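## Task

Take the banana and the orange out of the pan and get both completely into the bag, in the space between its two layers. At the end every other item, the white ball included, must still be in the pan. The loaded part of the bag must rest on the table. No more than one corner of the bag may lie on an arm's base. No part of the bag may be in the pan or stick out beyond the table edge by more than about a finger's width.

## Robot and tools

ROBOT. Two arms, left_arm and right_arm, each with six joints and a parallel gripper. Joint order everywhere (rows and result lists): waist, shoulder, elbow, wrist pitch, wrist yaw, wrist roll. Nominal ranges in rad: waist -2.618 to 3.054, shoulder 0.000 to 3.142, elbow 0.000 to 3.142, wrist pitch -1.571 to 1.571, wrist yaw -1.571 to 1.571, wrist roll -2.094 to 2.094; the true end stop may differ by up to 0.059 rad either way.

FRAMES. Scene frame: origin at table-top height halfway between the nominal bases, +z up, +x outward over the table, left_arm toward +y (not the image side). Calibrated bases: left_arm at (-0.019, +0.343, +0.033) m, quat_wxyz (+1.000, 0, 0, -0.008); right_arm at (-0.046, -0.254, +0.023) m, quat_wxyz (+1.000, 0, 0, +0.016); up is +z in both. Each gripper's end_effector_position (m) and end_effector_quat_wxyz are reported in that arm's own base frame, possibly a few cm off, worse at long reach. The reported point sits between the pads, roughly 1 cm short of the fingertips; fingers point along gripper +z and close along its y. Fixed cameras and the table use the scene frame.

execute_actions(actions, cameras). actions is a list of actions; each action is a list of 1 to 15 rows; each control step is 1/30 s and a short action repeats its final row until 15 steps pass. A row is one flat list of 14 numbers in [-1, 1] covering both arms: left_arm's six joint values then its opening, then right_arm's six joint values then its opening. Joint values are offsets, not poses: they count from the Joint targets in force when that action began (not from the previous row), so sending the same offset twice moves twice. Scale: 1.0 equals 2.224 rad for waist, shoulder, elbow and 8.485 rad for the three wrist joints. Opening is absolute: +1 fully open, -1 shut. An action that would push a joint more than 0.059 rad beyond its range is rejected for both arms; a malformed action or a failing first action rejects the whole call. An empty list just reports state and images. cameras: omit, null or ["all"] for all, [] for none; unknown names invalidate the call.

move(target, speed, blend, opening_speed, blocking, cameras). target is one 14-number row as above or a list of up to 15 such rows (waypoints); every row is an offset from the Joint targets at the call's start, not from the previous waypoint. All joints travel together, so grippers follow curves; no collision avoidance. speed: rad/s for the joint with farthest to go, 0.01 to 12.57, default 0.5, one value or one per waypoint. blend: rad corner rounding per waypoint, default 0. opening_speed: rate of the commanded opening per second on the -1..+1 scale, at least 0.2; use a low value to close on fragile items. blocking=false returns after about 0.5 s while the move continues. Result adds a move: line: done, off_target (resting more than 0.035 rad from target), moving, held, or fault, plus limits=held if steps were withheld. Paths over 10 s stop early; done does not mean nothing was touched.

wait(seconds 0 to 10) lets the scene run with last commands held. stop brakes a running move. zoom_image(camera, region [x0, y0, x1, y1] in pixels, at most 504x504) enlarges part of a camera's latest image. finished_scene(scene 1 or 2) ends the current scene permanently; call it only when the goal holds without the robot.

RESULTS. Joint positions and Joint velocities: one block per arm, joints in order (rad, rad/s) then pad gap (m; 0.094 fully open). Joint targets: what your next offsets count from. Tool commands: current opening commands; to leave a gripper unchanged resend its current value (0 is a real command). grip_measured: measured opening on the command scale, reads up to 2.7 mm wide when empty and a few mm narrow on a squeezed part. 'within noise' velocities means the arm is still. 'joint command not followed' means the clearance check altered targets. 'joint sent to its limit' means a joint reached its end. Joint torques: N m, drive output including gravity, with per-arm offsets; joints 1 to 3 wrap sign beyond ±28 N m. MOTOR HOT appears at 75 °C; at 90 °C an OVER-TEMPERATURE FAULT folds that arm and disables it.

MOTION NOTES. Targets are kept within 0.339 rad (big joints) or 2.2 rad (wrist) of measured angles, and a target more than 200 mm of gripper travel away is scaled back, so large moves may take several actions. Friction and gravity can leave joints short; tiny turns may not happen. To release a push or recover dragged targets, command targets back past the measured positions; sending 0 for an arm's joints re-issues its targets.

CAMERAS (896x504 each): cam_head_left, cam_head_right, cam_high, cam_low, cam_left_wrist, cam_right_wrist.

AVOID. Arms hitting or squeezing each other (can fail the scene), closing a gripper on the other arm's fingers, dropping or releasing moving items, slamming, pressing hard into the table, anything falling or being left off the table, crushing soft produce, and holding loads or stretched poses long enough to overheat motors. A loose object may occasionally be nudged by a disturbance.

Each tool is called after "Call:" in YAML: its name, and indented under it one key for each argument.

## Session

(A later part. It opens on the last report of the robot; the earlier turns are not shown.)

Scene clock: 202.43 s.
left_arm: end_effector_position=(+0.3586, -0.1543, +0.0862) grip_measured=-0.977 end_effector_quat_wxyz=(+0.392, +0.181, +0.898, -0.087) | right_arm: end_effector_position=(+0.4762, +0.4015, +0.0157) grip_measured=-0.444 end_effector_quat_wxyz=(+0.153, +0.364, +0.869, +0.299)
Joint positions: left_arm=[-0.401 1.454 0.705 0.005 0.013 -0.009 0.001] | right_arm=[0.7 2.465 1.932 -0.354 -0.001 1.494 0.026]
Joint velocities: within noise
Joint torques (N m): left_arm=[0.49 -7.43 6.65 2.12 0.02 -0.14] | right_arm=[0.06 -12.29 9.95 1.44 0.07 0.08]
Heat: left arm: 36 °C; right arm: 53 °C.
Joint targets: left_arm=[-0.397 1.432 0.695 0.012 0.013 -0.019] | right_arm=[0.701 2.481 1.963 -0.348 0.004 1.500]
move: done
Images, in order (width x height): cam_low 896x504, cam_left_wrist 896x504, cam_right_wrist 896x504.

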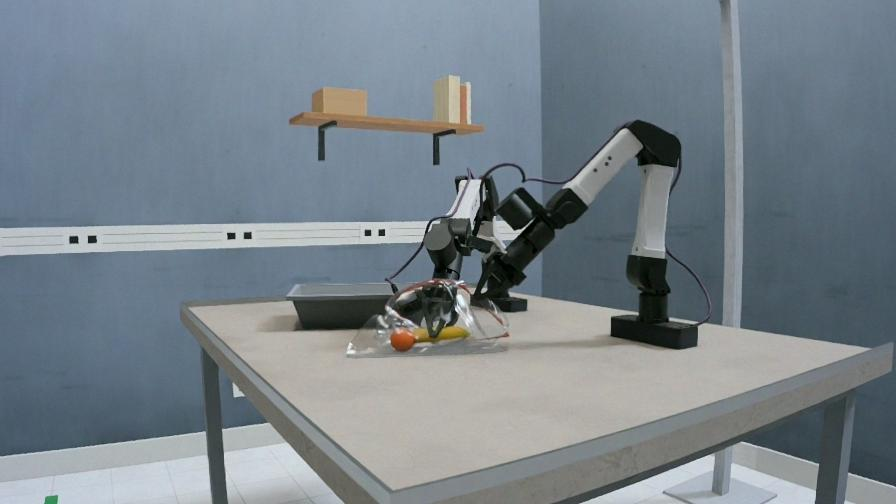

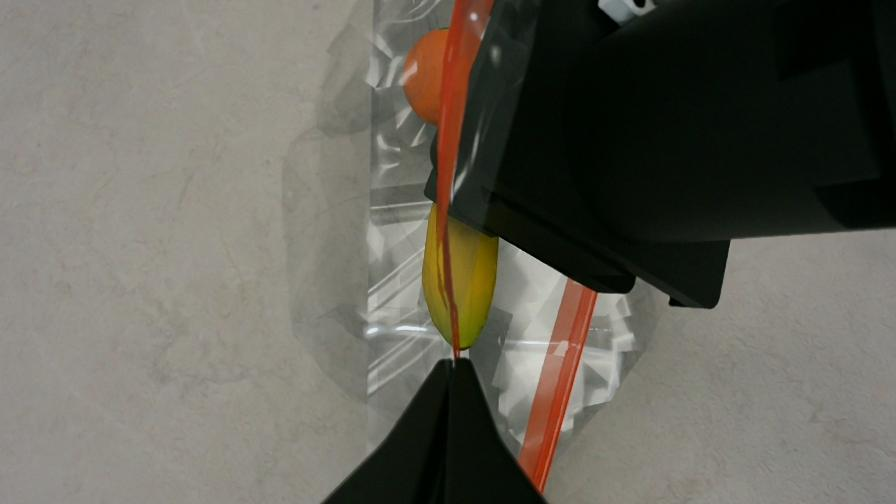

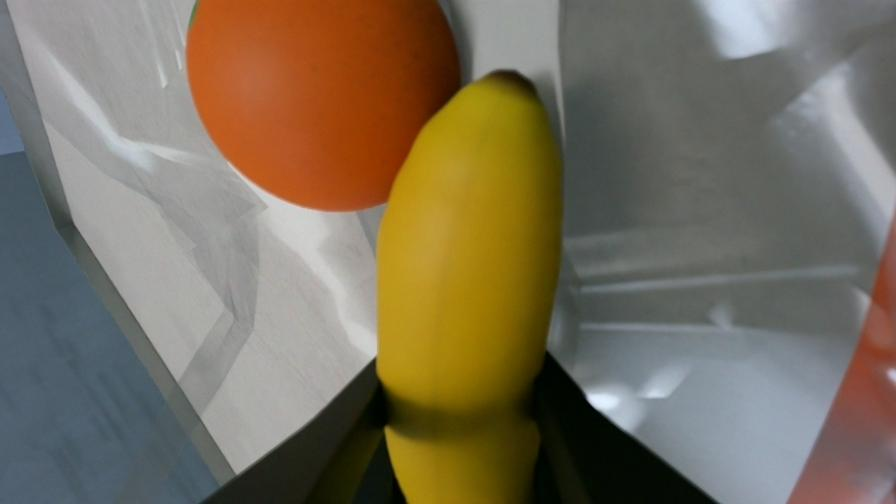

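Call:
move:
  target: [0,0,0,0,0,0,-1, 0,0.0112,0,0,0,0,-0.47]
  speed: 0.05
  cameras: []

Call:
move:
  target: [0,0,0,0,0,0,-1, 0,-0.004,0,0,0,0,-0.1]
  speed: 0.03
  opening_speed: 0.25
  cameras: ["cam_right_wrist"]

Call:
zoom_image:
  camera: "cam_right_wrist"
  region: [200, 0, 700, 504]

Scene clock: 203.43 s.
left_arm: end_effector_position=(+0.3586, -0.1543, +0.0862) grip_measured=-0.977 end_effector_quat_wxyz=(+0.392, +0.181, +0.898, -0.087) | right_arm: end_effector_position=(+0.4755, +0.4009, +0.0057) grip_measured=-0.444 end_effector_quat_wxyz=(+0.149, +0.365, +0.871, +0.293)
Joint positions: left_arm=[-0.401 1.454 0.705 0.005 0.013 -0.009 0.001] | right_arm=[0.7 2.484 1.936 -0.353 -0.001 1.494 0.026]
Joint velocities: left_arm=[0.007 0.007 0.002 -0.007 -0.051 -0.154 0.001] | right_arm=[within noise]
Joint torques (N m): left_arm=[0.5 -7.38 6.63 2.11 0.02 -0.14] | right_arm=[0.06 -11.86 9.39 1.42 0.06 0.08]
Heat: left arm: 36 °C; right arm: 53 °C.
Joint targets: left_arm=[-0.397 1.432 0.695 0.012 0.013 -0.019] | right_arm=[0.701 2.506 1.963 -0.347 0.004 1.500]
move: done
No camera images: "cameras" was empty.

Scene clock: 205.13 s.
left_arm: end_effector_position=(+0.3586, -0.1543, +0.0862) grip_measured=-0.977 end_effector_quat_wxyz=(+0.392, +0.181, +0.898, -0.087) | right_arm: end_effector_position=(+0.4788, +0.4037, +0.0103) grip_measured=-0.102 end_effector_quat_wxyz=(+0.154, +0.364, +0.868, +0.301)
Joint positions: left_arm=[-0.401 1.454 0.705 0.005 0.013 -0.009 0.001] | right_arm=[0.7 2.484 1.942 -0.339 -0.001 1.494 0.042]
Joint velocities: within noise
Joint torques (N m): left_arm=[0.5 -7.36 6.63 2.1 0.01 -0.15] | right_arm=[0.08 -12.67 8.9 1.31 0.06 0.07]
Heat: left arm: 36 °C; right arm: 54 °C.
Joint targets: left_arm=[-0.397 1.432 0.695 0.012 0.013 -0.019] | right_arm=[0.701 2.497 1.963 -0.348 0.004 1.500]
move: done
Images, in order (width x height): cam_right_wrist 896x504.

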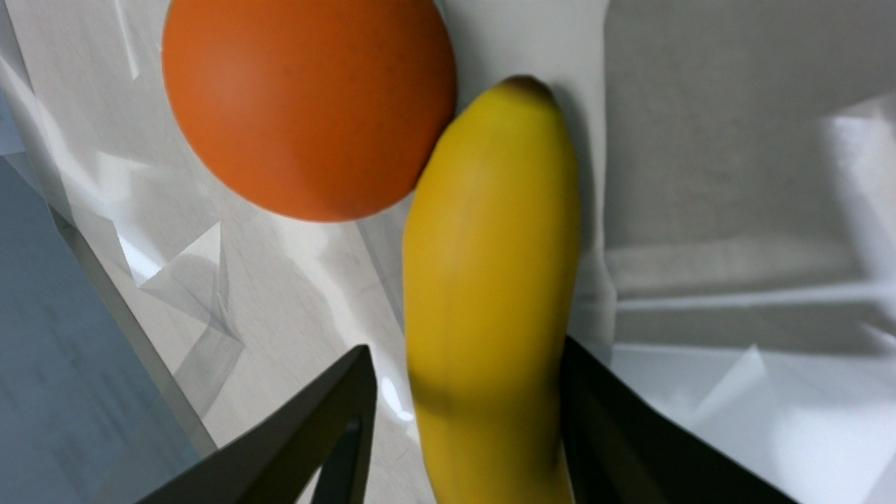

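Scaled by 1.000.

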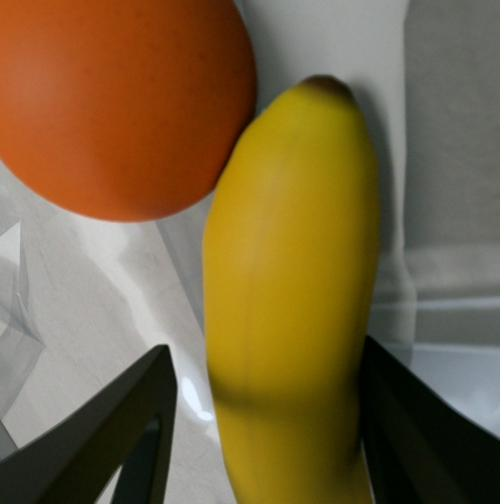

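Call:
move:
  target: [0,0,0,0,0,0,-1, 0,-0.034,-0.0283,-0.002,0,0,0.45]
  speed: 0.1
  opening_speed: 0.5
  cameras: ["cam_right_wrist","cam_left_wrist"]

Call:
zoom_image:
  camera: "cam_left_wrist"
  region: [250, 0, 750, 400]

Scene clock: 206.87 s.
left_arm: end_effector_position=(+0.3586, -0.1543, +0.0862) grip_measured=-0.977 end_effector_quat_wxyz=(+0.392, +0.181, +0.898, -0.087) | right_arm: end_effector_position=(+0.4786, +0.4036, +0.0181) grip_measured=+0.448 end_effector_quat_wxyz=(+0.158, +0.363, +0.864, +0.310)
Joint positions: left_arm=[-0.401 1.454 0.705 0.005 0.013 -0.009 0.001] | right_arm=[0.7 2.46 1.916 -0.317 -0.002 1.496 0.068]
Joint velocities: within noise
Joint torques (N m): left_arm=[0.44 -7.38 6.64 2.1 0.02 -0.15] | right_arm=[0.08 -17.09 5.37 0.95 0.07 0.04]
Heat: left arm: 36 °C; right arm: 55 °C.
Joint targets: left_arm=[-0.397 1.432 0.695 0.012 0.013 -0.019] | right_arm=[0.701 2.421 1.900 -0.365 0.004 1.499]
move: off_target (right_arm); right_arm: the wrist pitch is farthest, 0.048 rad from its target
Images, in order (width x height): cam_left_wrist 896x504, cam_right_wrist 896x504.

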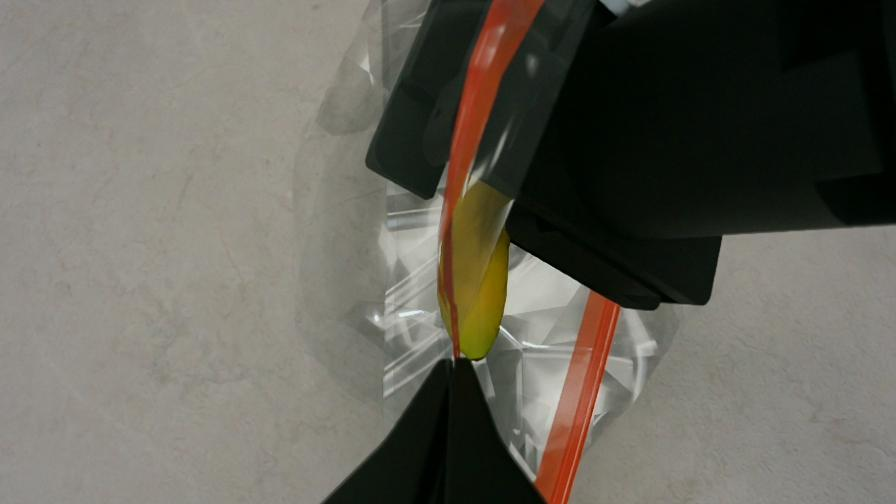

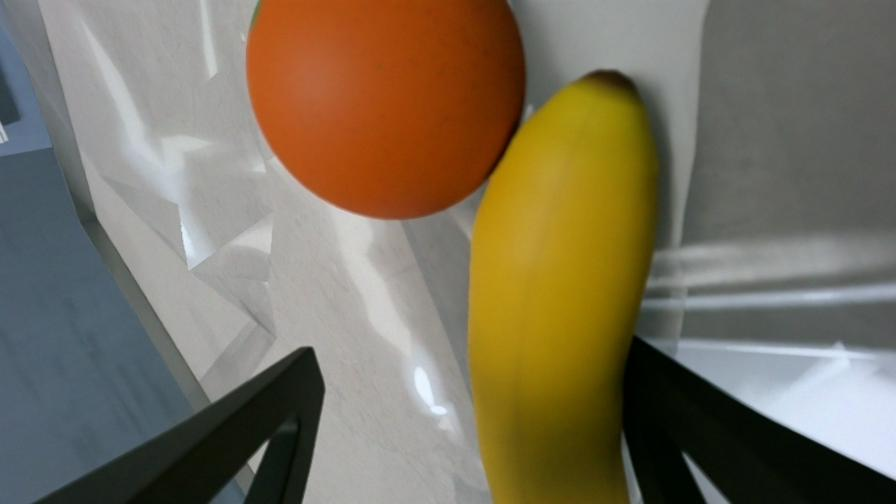

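Scaled by 1.008 from the camera's 896x504 image, which has a finer 1280x720 frame.

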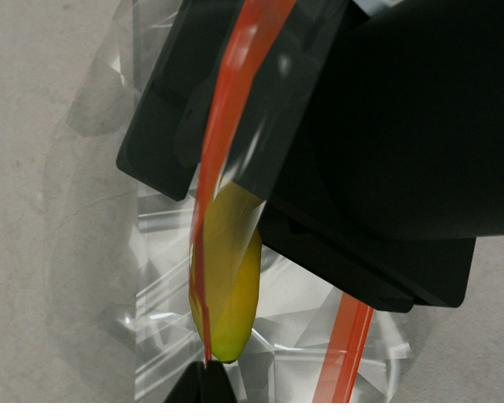

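Call:
move:
  target: [0,0,0,0,0,0,-1, 0,-0.1219,-0.1371,0.0088,0,0,0.45]
  speed: 0.15
  cameras: ["cam_right_wrist","cam_left_wrist","cam_low"]

Call:
zoom_image:
  camera: "cam_low"
  region: [330, 230, 540, 390]

Scene clock: 209.83 s.
left_arm: end_effector_position=(+0.3586, -0.1543, +0.0862) grip_measured=-0.977 end_effector_quat_wxyz=(+0.392, +0.181, +0.898, -0.087) | right_arm: end_effector_position=(+0.4299, +0.3626, +0.0414) grip_measured=+0.449 end_effector_quat_wxyz=(+0.146, +0.366, +0.873, +0.288)
Joint positions: left_arm=[-0.401 1.454 0.705 0.005 0.013 -0.009 0.001] | right_arm=[0.7 2.205 1.599 -0.307 -0.002 1.496 0.068]
Joint velocities: within noise
Joint torques (N m): left_arm=[0.5 -7.42 6.67 2.1 0.02 -0.13] | right_arm=[0.08 -16.75 6.32 1.52 0.07 0.05]
Heat: left arm: 36 °C; right arm: 56 °C.
Joint targets: left_arm=[-0.397 1.432 0.695 0.012 0.013 -0.019] | right_arm=[0.701 2.150 1.595 -0.290 0.004 1.499]
move: off_target (right_arm); right_arm: the shoulder is farthest, 0.055 rad from its target
Images, in order (width x height): cam_low 896x504, cam_left_wrist 896x504, cam_right_wrist 896x504.

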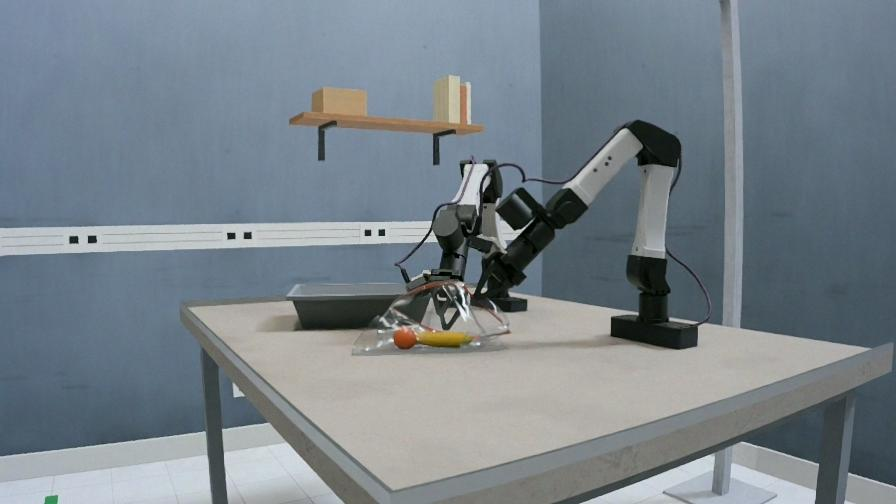

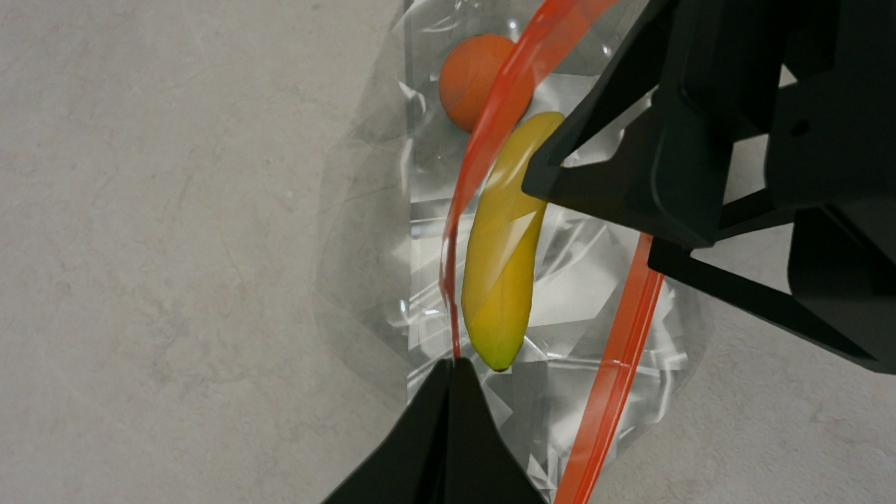

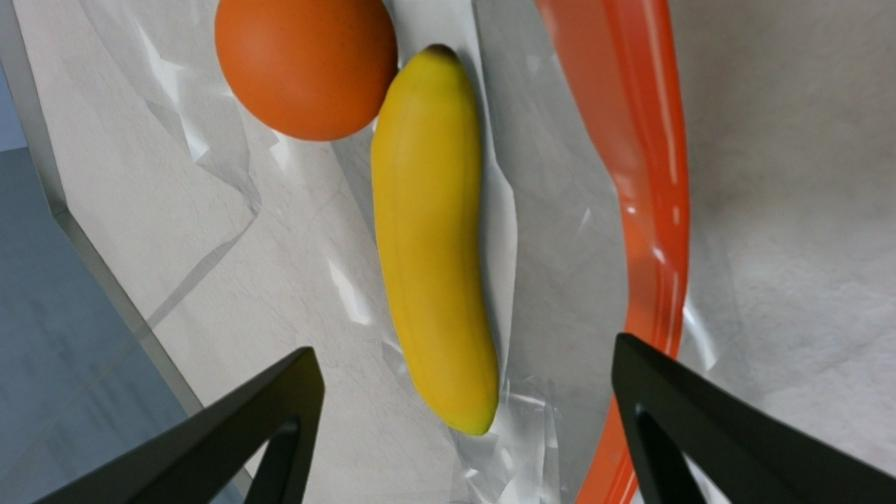

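Scaled by 2.400 from the camera's 896x504 image, which has a finer 1280x720 frame.

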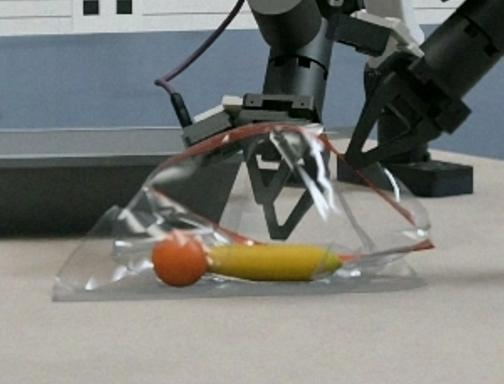

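Call:
move:
  target: [0,0,0,0,0,0,-1, 0,-0.0342,-0.2549,0.0974,0,-0.0943,-0.35]
  speed: 0.35
  opening_speed: 0.6
  cameras: ["cam_right_wrist","cam_left_wrist"]

Scene clock: 213.87 s.
left_arm: end_effector_position=(+0.3586, -0.1543, +0.0862) grip_measured=-0.977 end_effector_quat_wxyz=(+0.392, +0.181, +0.898, -0.087) | right_arm: end_effector_position=(+0.4054, +0.3419, +0.0130) grip_measured=-0.349 end_effector_quat_wxyz=(+0.362, +0.003, +0.880, +0.309)
Joint positions: left_arm=[-0.401 1.454 0.705 0.005 0.013 -0.009 0.001] | right_arm=[0.7 2.125 1.03 0.516 -0.002 0.709 0.031]
Joint velocities: within noise
Joint torques (N m): left_arm=[0.47 -7.43 6.65 2.11 0.01 -0.14] | right_arm=[0.08 -14.61 5.33 1.93 0.05 -0.14]
Heat: left arm: 36 °C; right arm: 57 °C.
Joint targets: left_arm=[-0.397 1.432 0.695 0.012 0.013 -0.019] | right_arm=[0.701 2.074 1.028 0.537 0.004 0.700]
move: off_target (right_arm); right_arm: the shoulder is farthest, 0.051 rad from its target
Images, in order (width x height): cam_left_wrist 896x504, cam_right_wrist 896x504.

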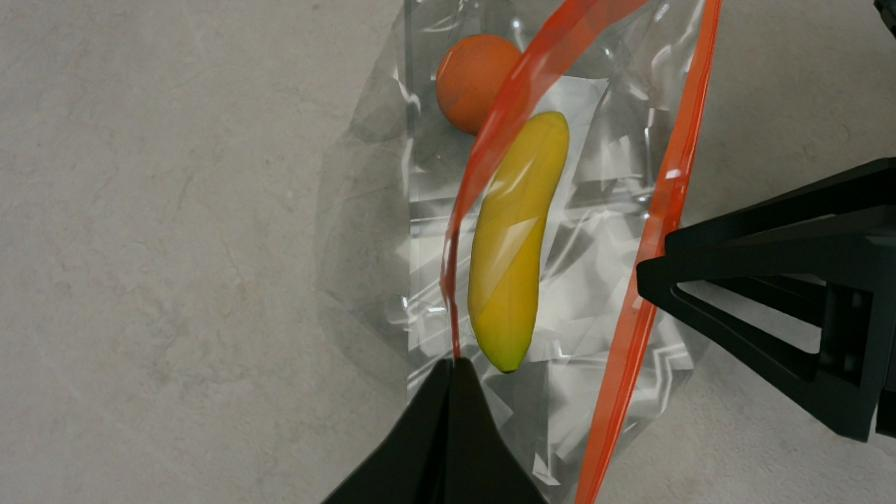

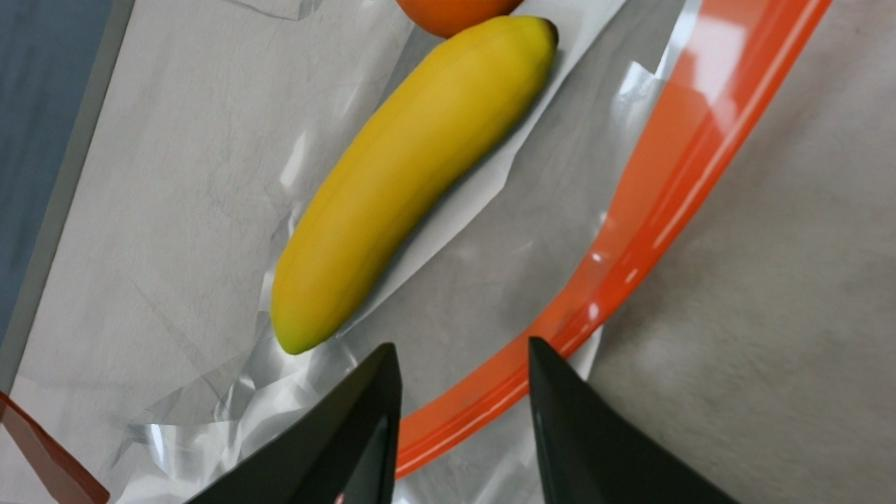

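Call:
move:
  target:
    - [0,0,0,0,0,0,-1, 0,0.1102,0.1457,-0.018,0,0,-0.35]
    - [0,0,0,0,0,0,-1, 0,0.1569,0.2226,-0.0257,0,0,-0.35]
  speed: 0.2
  blend: 0.04
  cameras: ["cam_right_wrist","cam_left_wrist","cam_low"]

Call:
zoom_image:
  camera: "cam_low"
  region: [330, 230, 540, 390]

Scene clock: 217.00 s.
left_arm: end_effector_position=(+0.3586, -0.1543, +0.0862) grip_measured=-0.977 end_effector_quat_wxyz=(+0.392, +0.181, +0.898, -0.087) | right_arm: end_effector_position=(+0.4760, +0.4014, +0.0077) grip_measured=-0.349 end_effector_quat_wxyz=(+0.369, +0.003, +0.875, +0.314)
Joint positions: left_arm=[-0.401 1.454 0.705 0.005 0.013 -0.009 0.001] | right_arm=[0.7 2.398 1.502 0.337 -0.002 0.707 0.031]
Joint velocities: within noise
Joint torques (N m): left_arm=[0.5 -7.39 6.67 2.11 0.01 -0.14] | right_arm=[0.06 -10.63 8.35 1.63 0.05 -0.08]
Heat: left arm: 36 °C; right arm: 57 °C.
Joint targets: left_arm=[-0.397 1.432 0.695 0.012 0.013 -0.019] | right_arm=[0.701 2.423 1.523 0.319 0.004 0.699]
move: done
Images, in order (width x height): cam_low 896x504, cam_left_wrist 896x504, cam_right_wrist 896x504.

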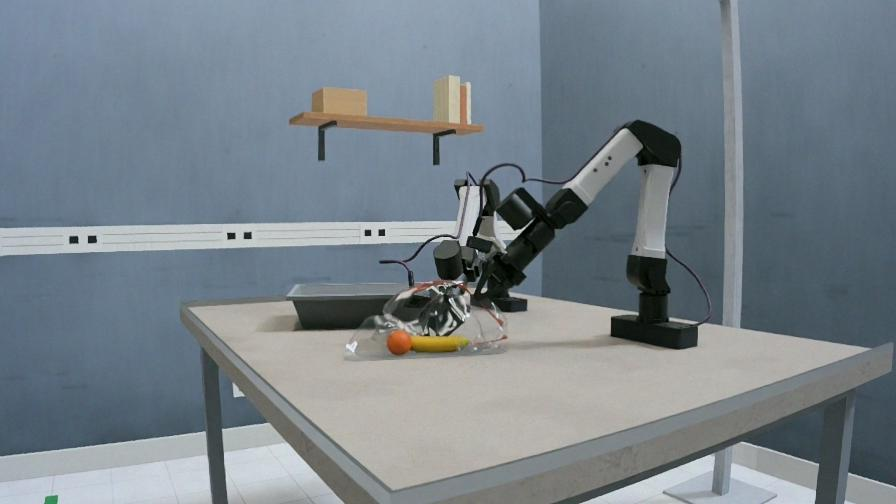

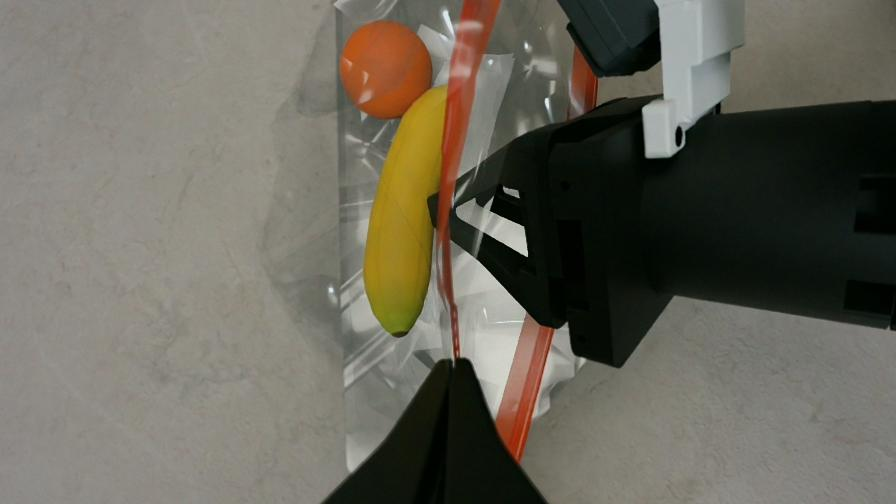

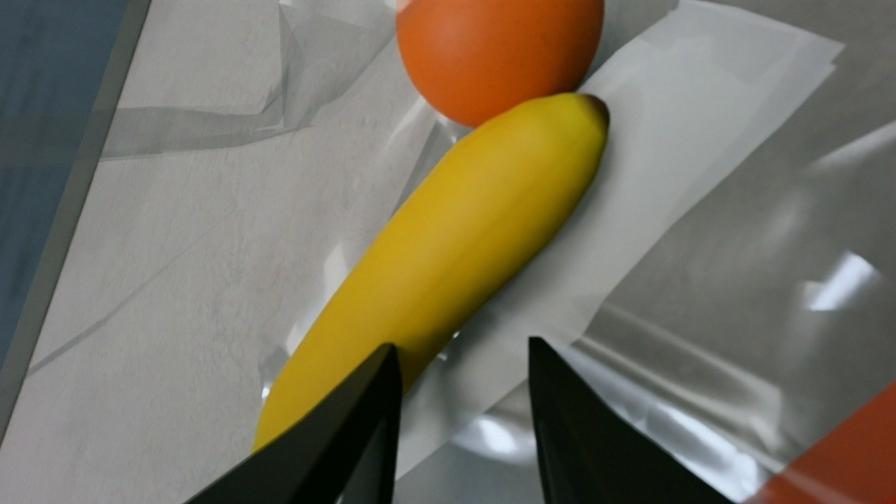

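Scaled by 2.400 from the camera's 896x504 image, which has a finer 1280x720 frame.

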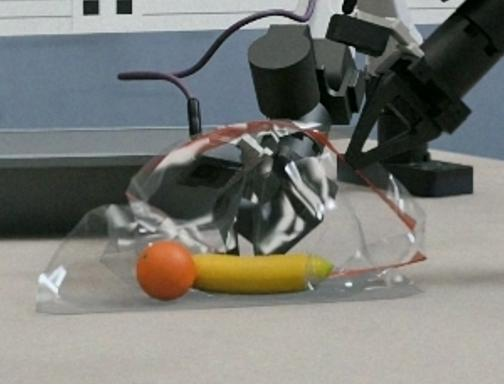

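Call:
move:
  target:
    - [0,0,0,0,0,0,-1, 0,-0.1569,-0.2226,0.0257,0,0,-0.35]
    - [0,0,0,0,0,0,-1, 0,-0.4092,-0.2927,-0.0461,0,0,-0.35]
    - [0,0,0,0,0,0,-1, -0.2698,-0.5049,-0.3251,-0.0613,0,-0.0825,-0.35]
  speed: [0.25,0.4,0.6]
  blend: 0.05

Call:
zoom_image:
  camera: "cam_low"
  region: [330, 230, 540, 390]

Call:
zoom_image:
  camera: "cam_head_right"
  region: [240, 150, 500, 330]

Scene clock: 222.83 s.
left_arm: end_effector_position=(+0.3586, -0.1543, +0.0862) grip_measured=-0.977 end_effector_quat_wxyz=(+0.392, +0.181, +0.898, -0.087) | right_arm: end_effector_position=(+0.3800, +0.0402, +0.1367) grip_measured=-0.349 end_effector_quat_wxyz=(+0.410, -0.044, +0.911, +0.023)
Joint positions: left_arm=[-0.401 1.454 0.705 0.005 0.013 -0.009 0.001] | right_arm=[0.105 1.325 0.804 -0.205 0 0.008 0.031]
Joint velocities: within noise
Joint torques (N m): left_arm=[0.47 -7.41 6.68 2.12 0.02 -0.14] | right_arm=[-0.44 -7.09 6.76 1.67 0.02 -0.02]
Heat: left arm: 36 °C; right arm: 56 °C.
Joint targets: left_arm=[-0.397 1.432 0.695 0.012 0.013 -0.019] | right_arm=[0.100 1.300 0.800 -0.201 0.004 0.000]
move: done

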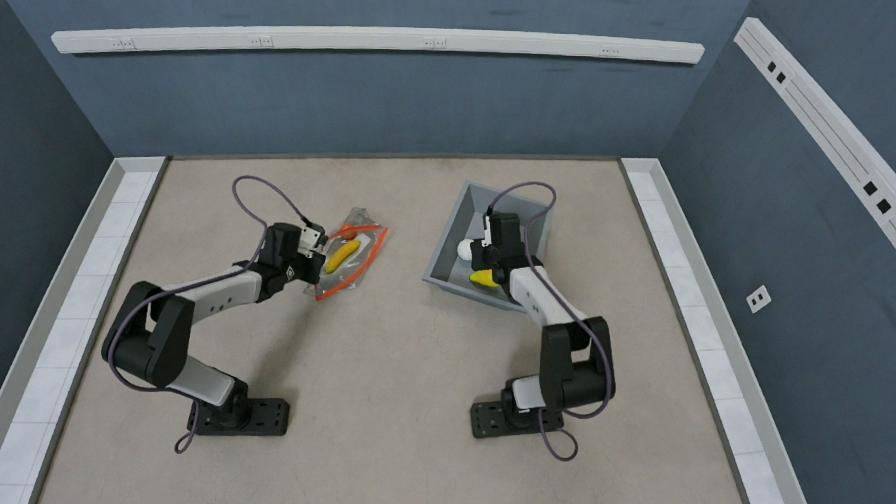

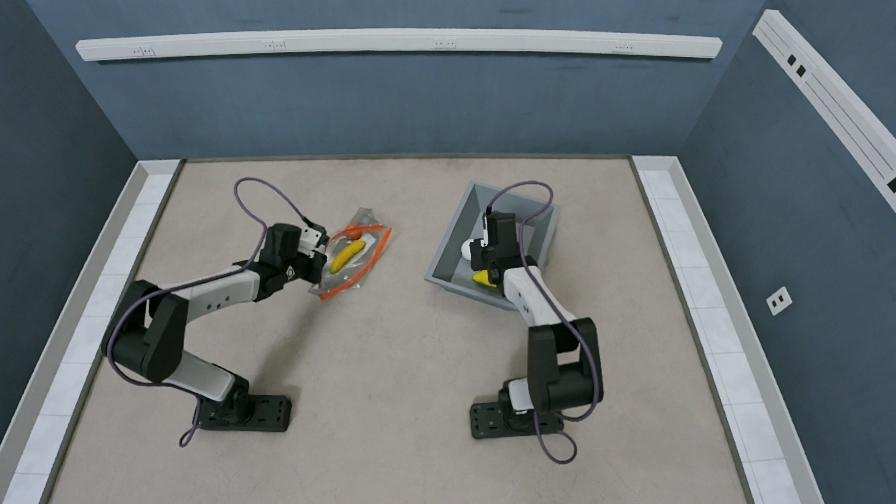

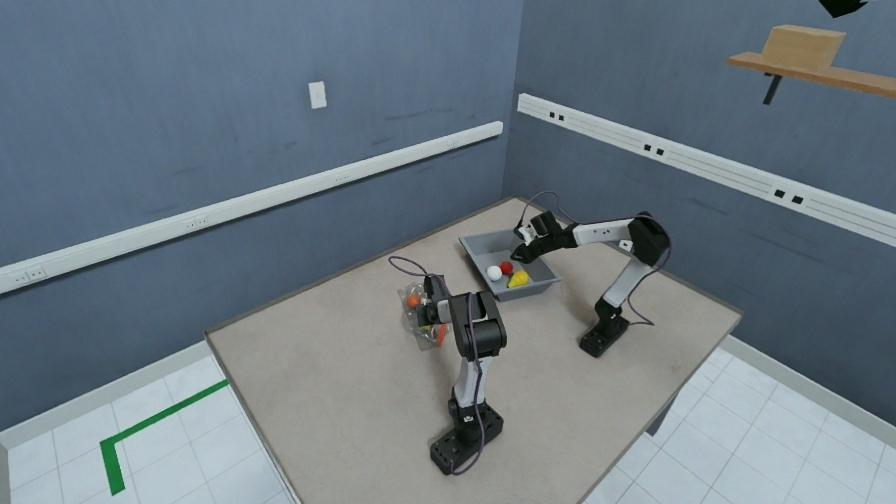

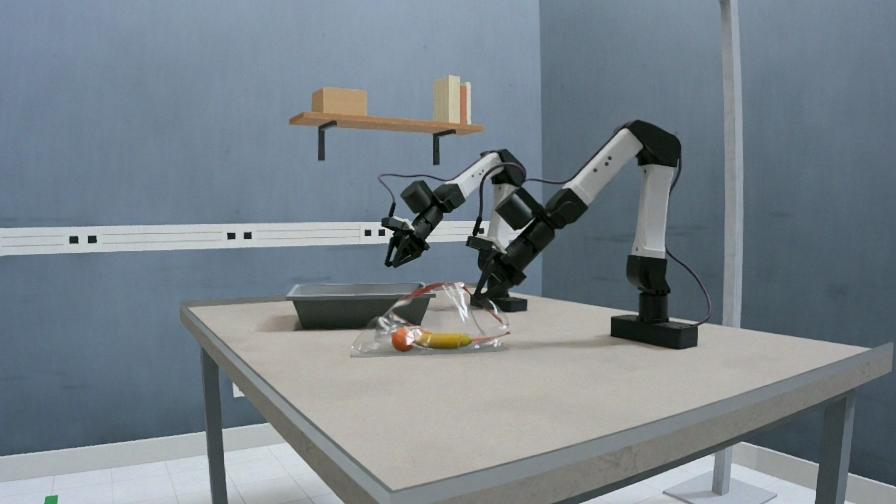

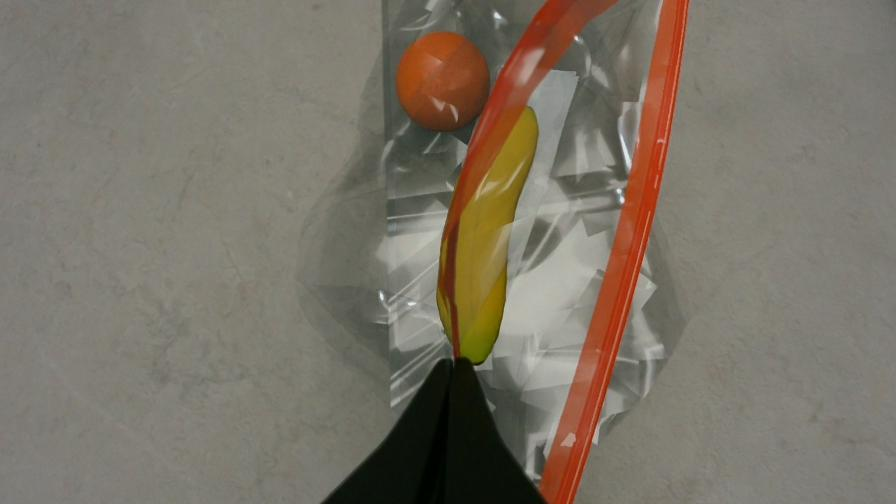

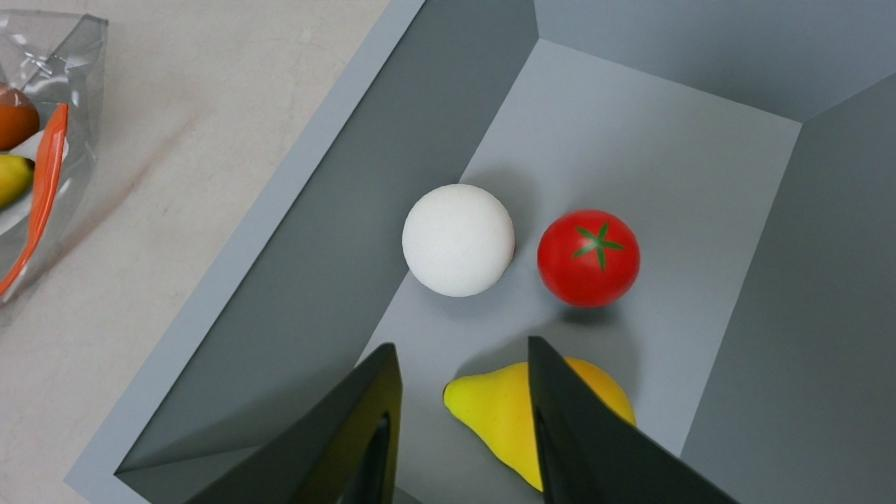

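Scaled by 2.400 from the camera's 896x504 image, which has a finer 1280x720 frame.

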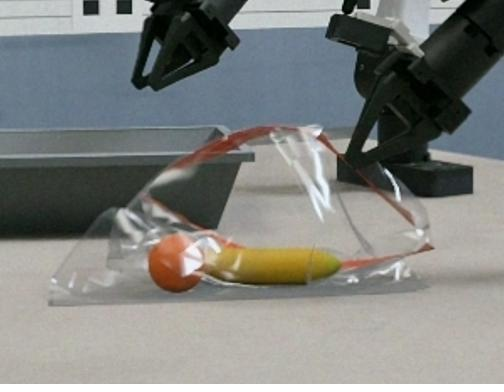

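Scaled by 1.938 from the camera's 896x504 image, which has a finer 1280x720 frame.

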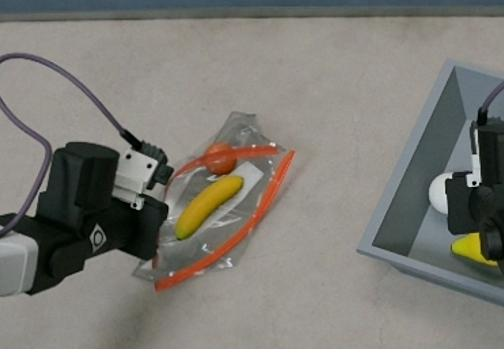

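Call:
move:
  target:
    - [-0.0283,0.0665,-0.0202,0.0127,0,0,-1, 0,0,0,0,0,0,-0.35]
    - [-0.0576,0.1371,-0.0261,0.0213,0,0,-1, 0,0,0,0,0,0,-0.35]
  speed: 0.12
  blend: 0.03
  cameras: ["cam_low","cam_left_wrist","cam_head_right"]

Call:
zoom_image:
  camera: "cam_low"
  region: [330, 230, 540, 390]

Scene clock: 226.43 s.
left_arm: end_effector_position=(+0.3323, -0.1922, -0.0035) grip_measured=-0.977 end_effector_quat_wxyz=(+0.321, +0.240, +0.912, -0.093) | right_arm: end_effector_position=(+0.3799, +0.0402, +0.1365) grip_measured=-0.349 end_effector_quat_wxyz=(+0.409, -0.045, +0.911, +0.023)
Joint positions: left_arm=[-0.519 1.722 0.647 0.185 0.013 -0.009 0.001] | right_arm=[0.105 1.325 0.804 -0.205 0 0.007 0.031]
Joint velocities: within noise
Joint torques (N m): left_arm=[-0.28 -5.64 5.15 1.9 0.02 -0.14] | right_arm=[-0.46 -7.1 6.79 1.68 0.02 -0.04]
Heat: left arm: 36 °C; right arm: 54 °C.
Joint targets: left_arm=[-0.525 1.737 0.637 0.193 0.013 -0.019] | right_arm=[0.100 1.300 0.800 -0.202 0.004 -0.001]
move: done
Images, in order (width x height): cam_head_right 896x504, cam_low 896x504, cam_left_wrist 896x504.

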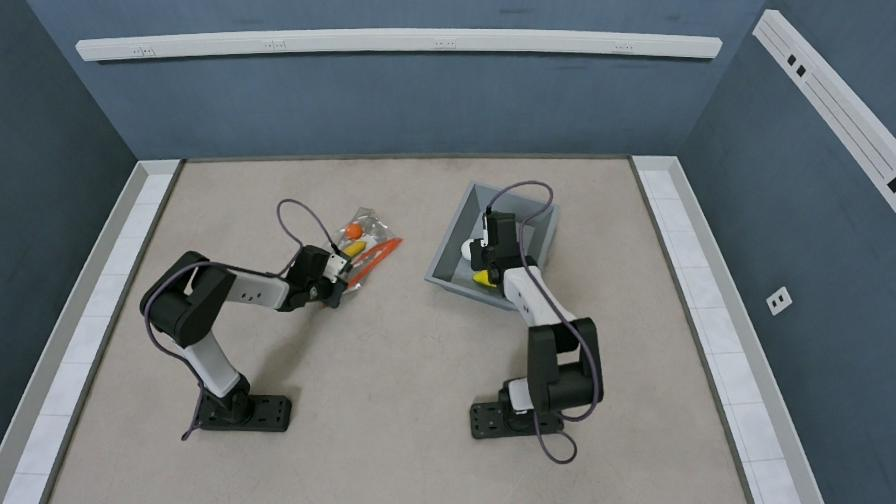

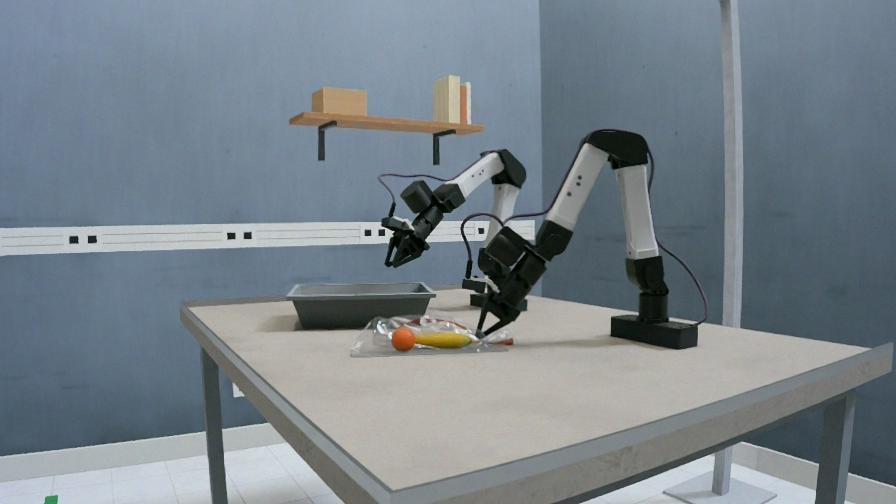

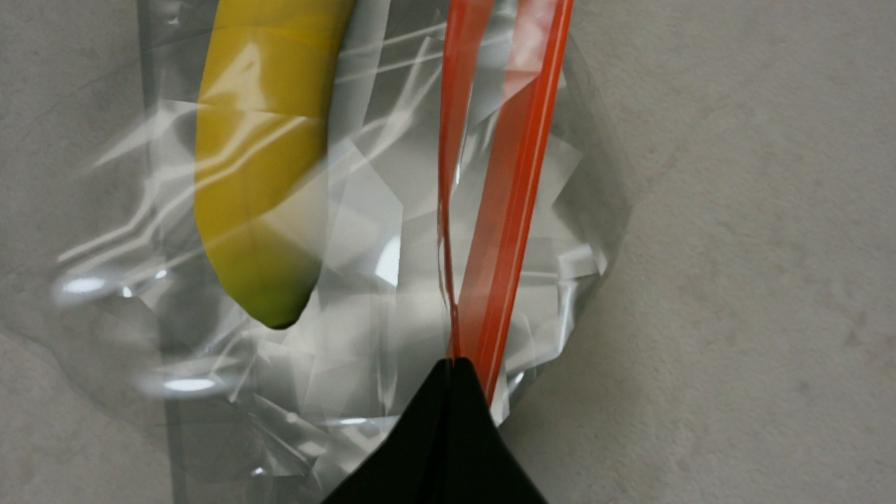

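Scaled by 2.400 from the camera's 896x504 image, which has a finer 1280x720 frame.

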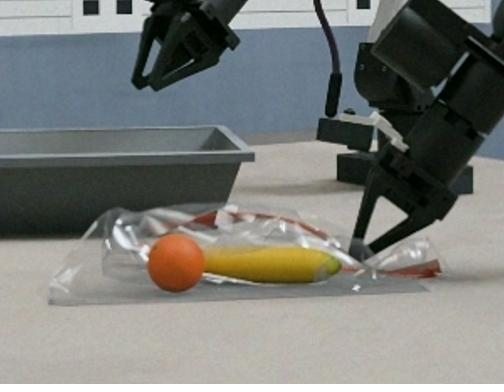

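Call:
move:
  target: [-0.004,0.0128,0,0,0,0,-1, 0,0,0,0,0,0,-0.35]
  speed: 0.05
  cameras: []

Call:
move:
  target: [0,0,0,0,0,0,-0.4, 0,0,0,0,0,0,-0.35]
  opening_speed: 0.4
  cameras: ["cam_left_wrist"]

Call:
zoom_image:
  camera: "cam_left_wrist"
  region: [250, 100, 750, 504]

Scene clock: 237.67 s.
left_arm: end_effector_position=(+0.3313, -0.1940, -0.0090) grip_measured=-0.977 end_effector_quat_wxyz=(+0.317, +0.242, +0.912, -0.093) | right_arm: end_effector_position=(+0.3799, +0.0402, +0.1365) grip_measured=-0.349 end_effector_quat_wxyz=(+0.409, -0.045, +0.911, +0.023)
Joint positions: left_arm=[-0.524 1.743 0.647 0.198 0.013 -0.009 0.001] | right_arm=[0.105 1.325 0.804 -0.205 0 0.007 0.031]
Joint velocities: within noise
Joint torques (N m): left_arm=[-0.54 -5.09 5 1.75 0.02 -0.14] | right_arm=[-0.46 -7.1 6.76 1.68 0.01 -0.04]
Heat: left arm: 36 °C; right arm: 50 °C.
Joint targets: left_arm=[-0.534 1.765 0.637 0.193 0.013 -0.019] | right_arm=[0.100 1.300 0.800 -0.202 0.004 -0.001]
move: done
No camera images: "cameras" was empty.

Scene clock: 239.37 s.
left_arm: end_effector_position=(+0.3299, -0.1949, -0.0115) grip_measured=-0.402 end_effector_quat_wxyz=(+0.314, +0.244, +0.913, -0.093) | right_arm: end_effector_position=(+0.3799, +0.0402, +0.1365) grip_measured=-0.349 end_effector_quat_wxyz=(+0.409, -0.045, +0.911, +0.023)
Joint positions: left_arm=[-0.528 1.75 0.647 0.199 0.013 -0.009 0.028] | right_arm=[0.105 1.325 0.804 -0.205 0 0.007 0.031]
Joint velocities: within noise
Joint torques (N m): left_arm=[-0.28 -5.68 4.97 1.72 0.02 -0.14] | right_arm=[-0.46 -7.1 6.76 1.68 0.02 -0.04]
Heat: left arm: 36 °C; right arm: 49 °C.
Joint targets: left_arm=[-0.534 1.765 0.637 0.193 0.013 -0.019] | right_arm=[0.100 1.300 0.800 -0.202 0.004 -0.001]
move: done
Images, in order (width x height): cam_left_wrist 896x504.

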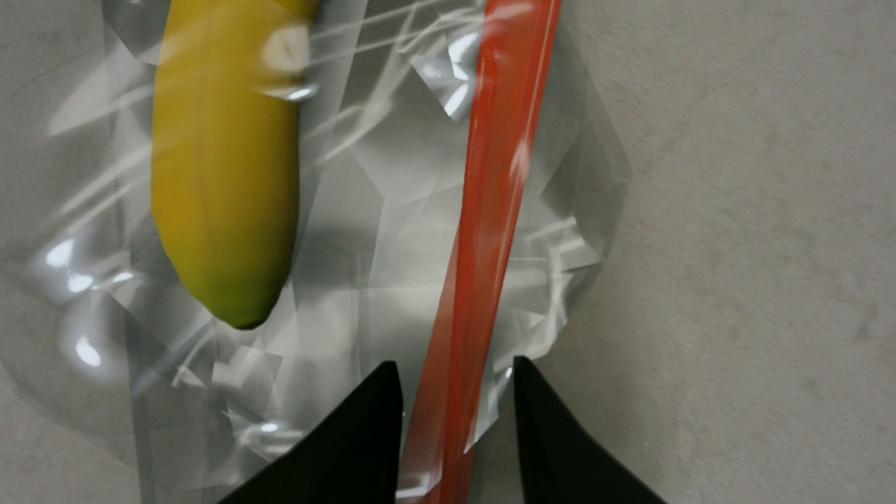

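Scaled by 1.008 from the camera's 896x504 image, which has a finer 1280x720 frame.

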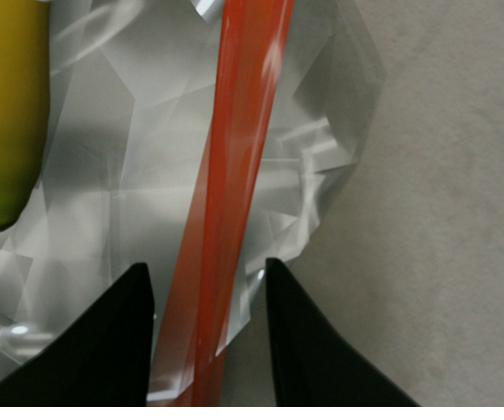

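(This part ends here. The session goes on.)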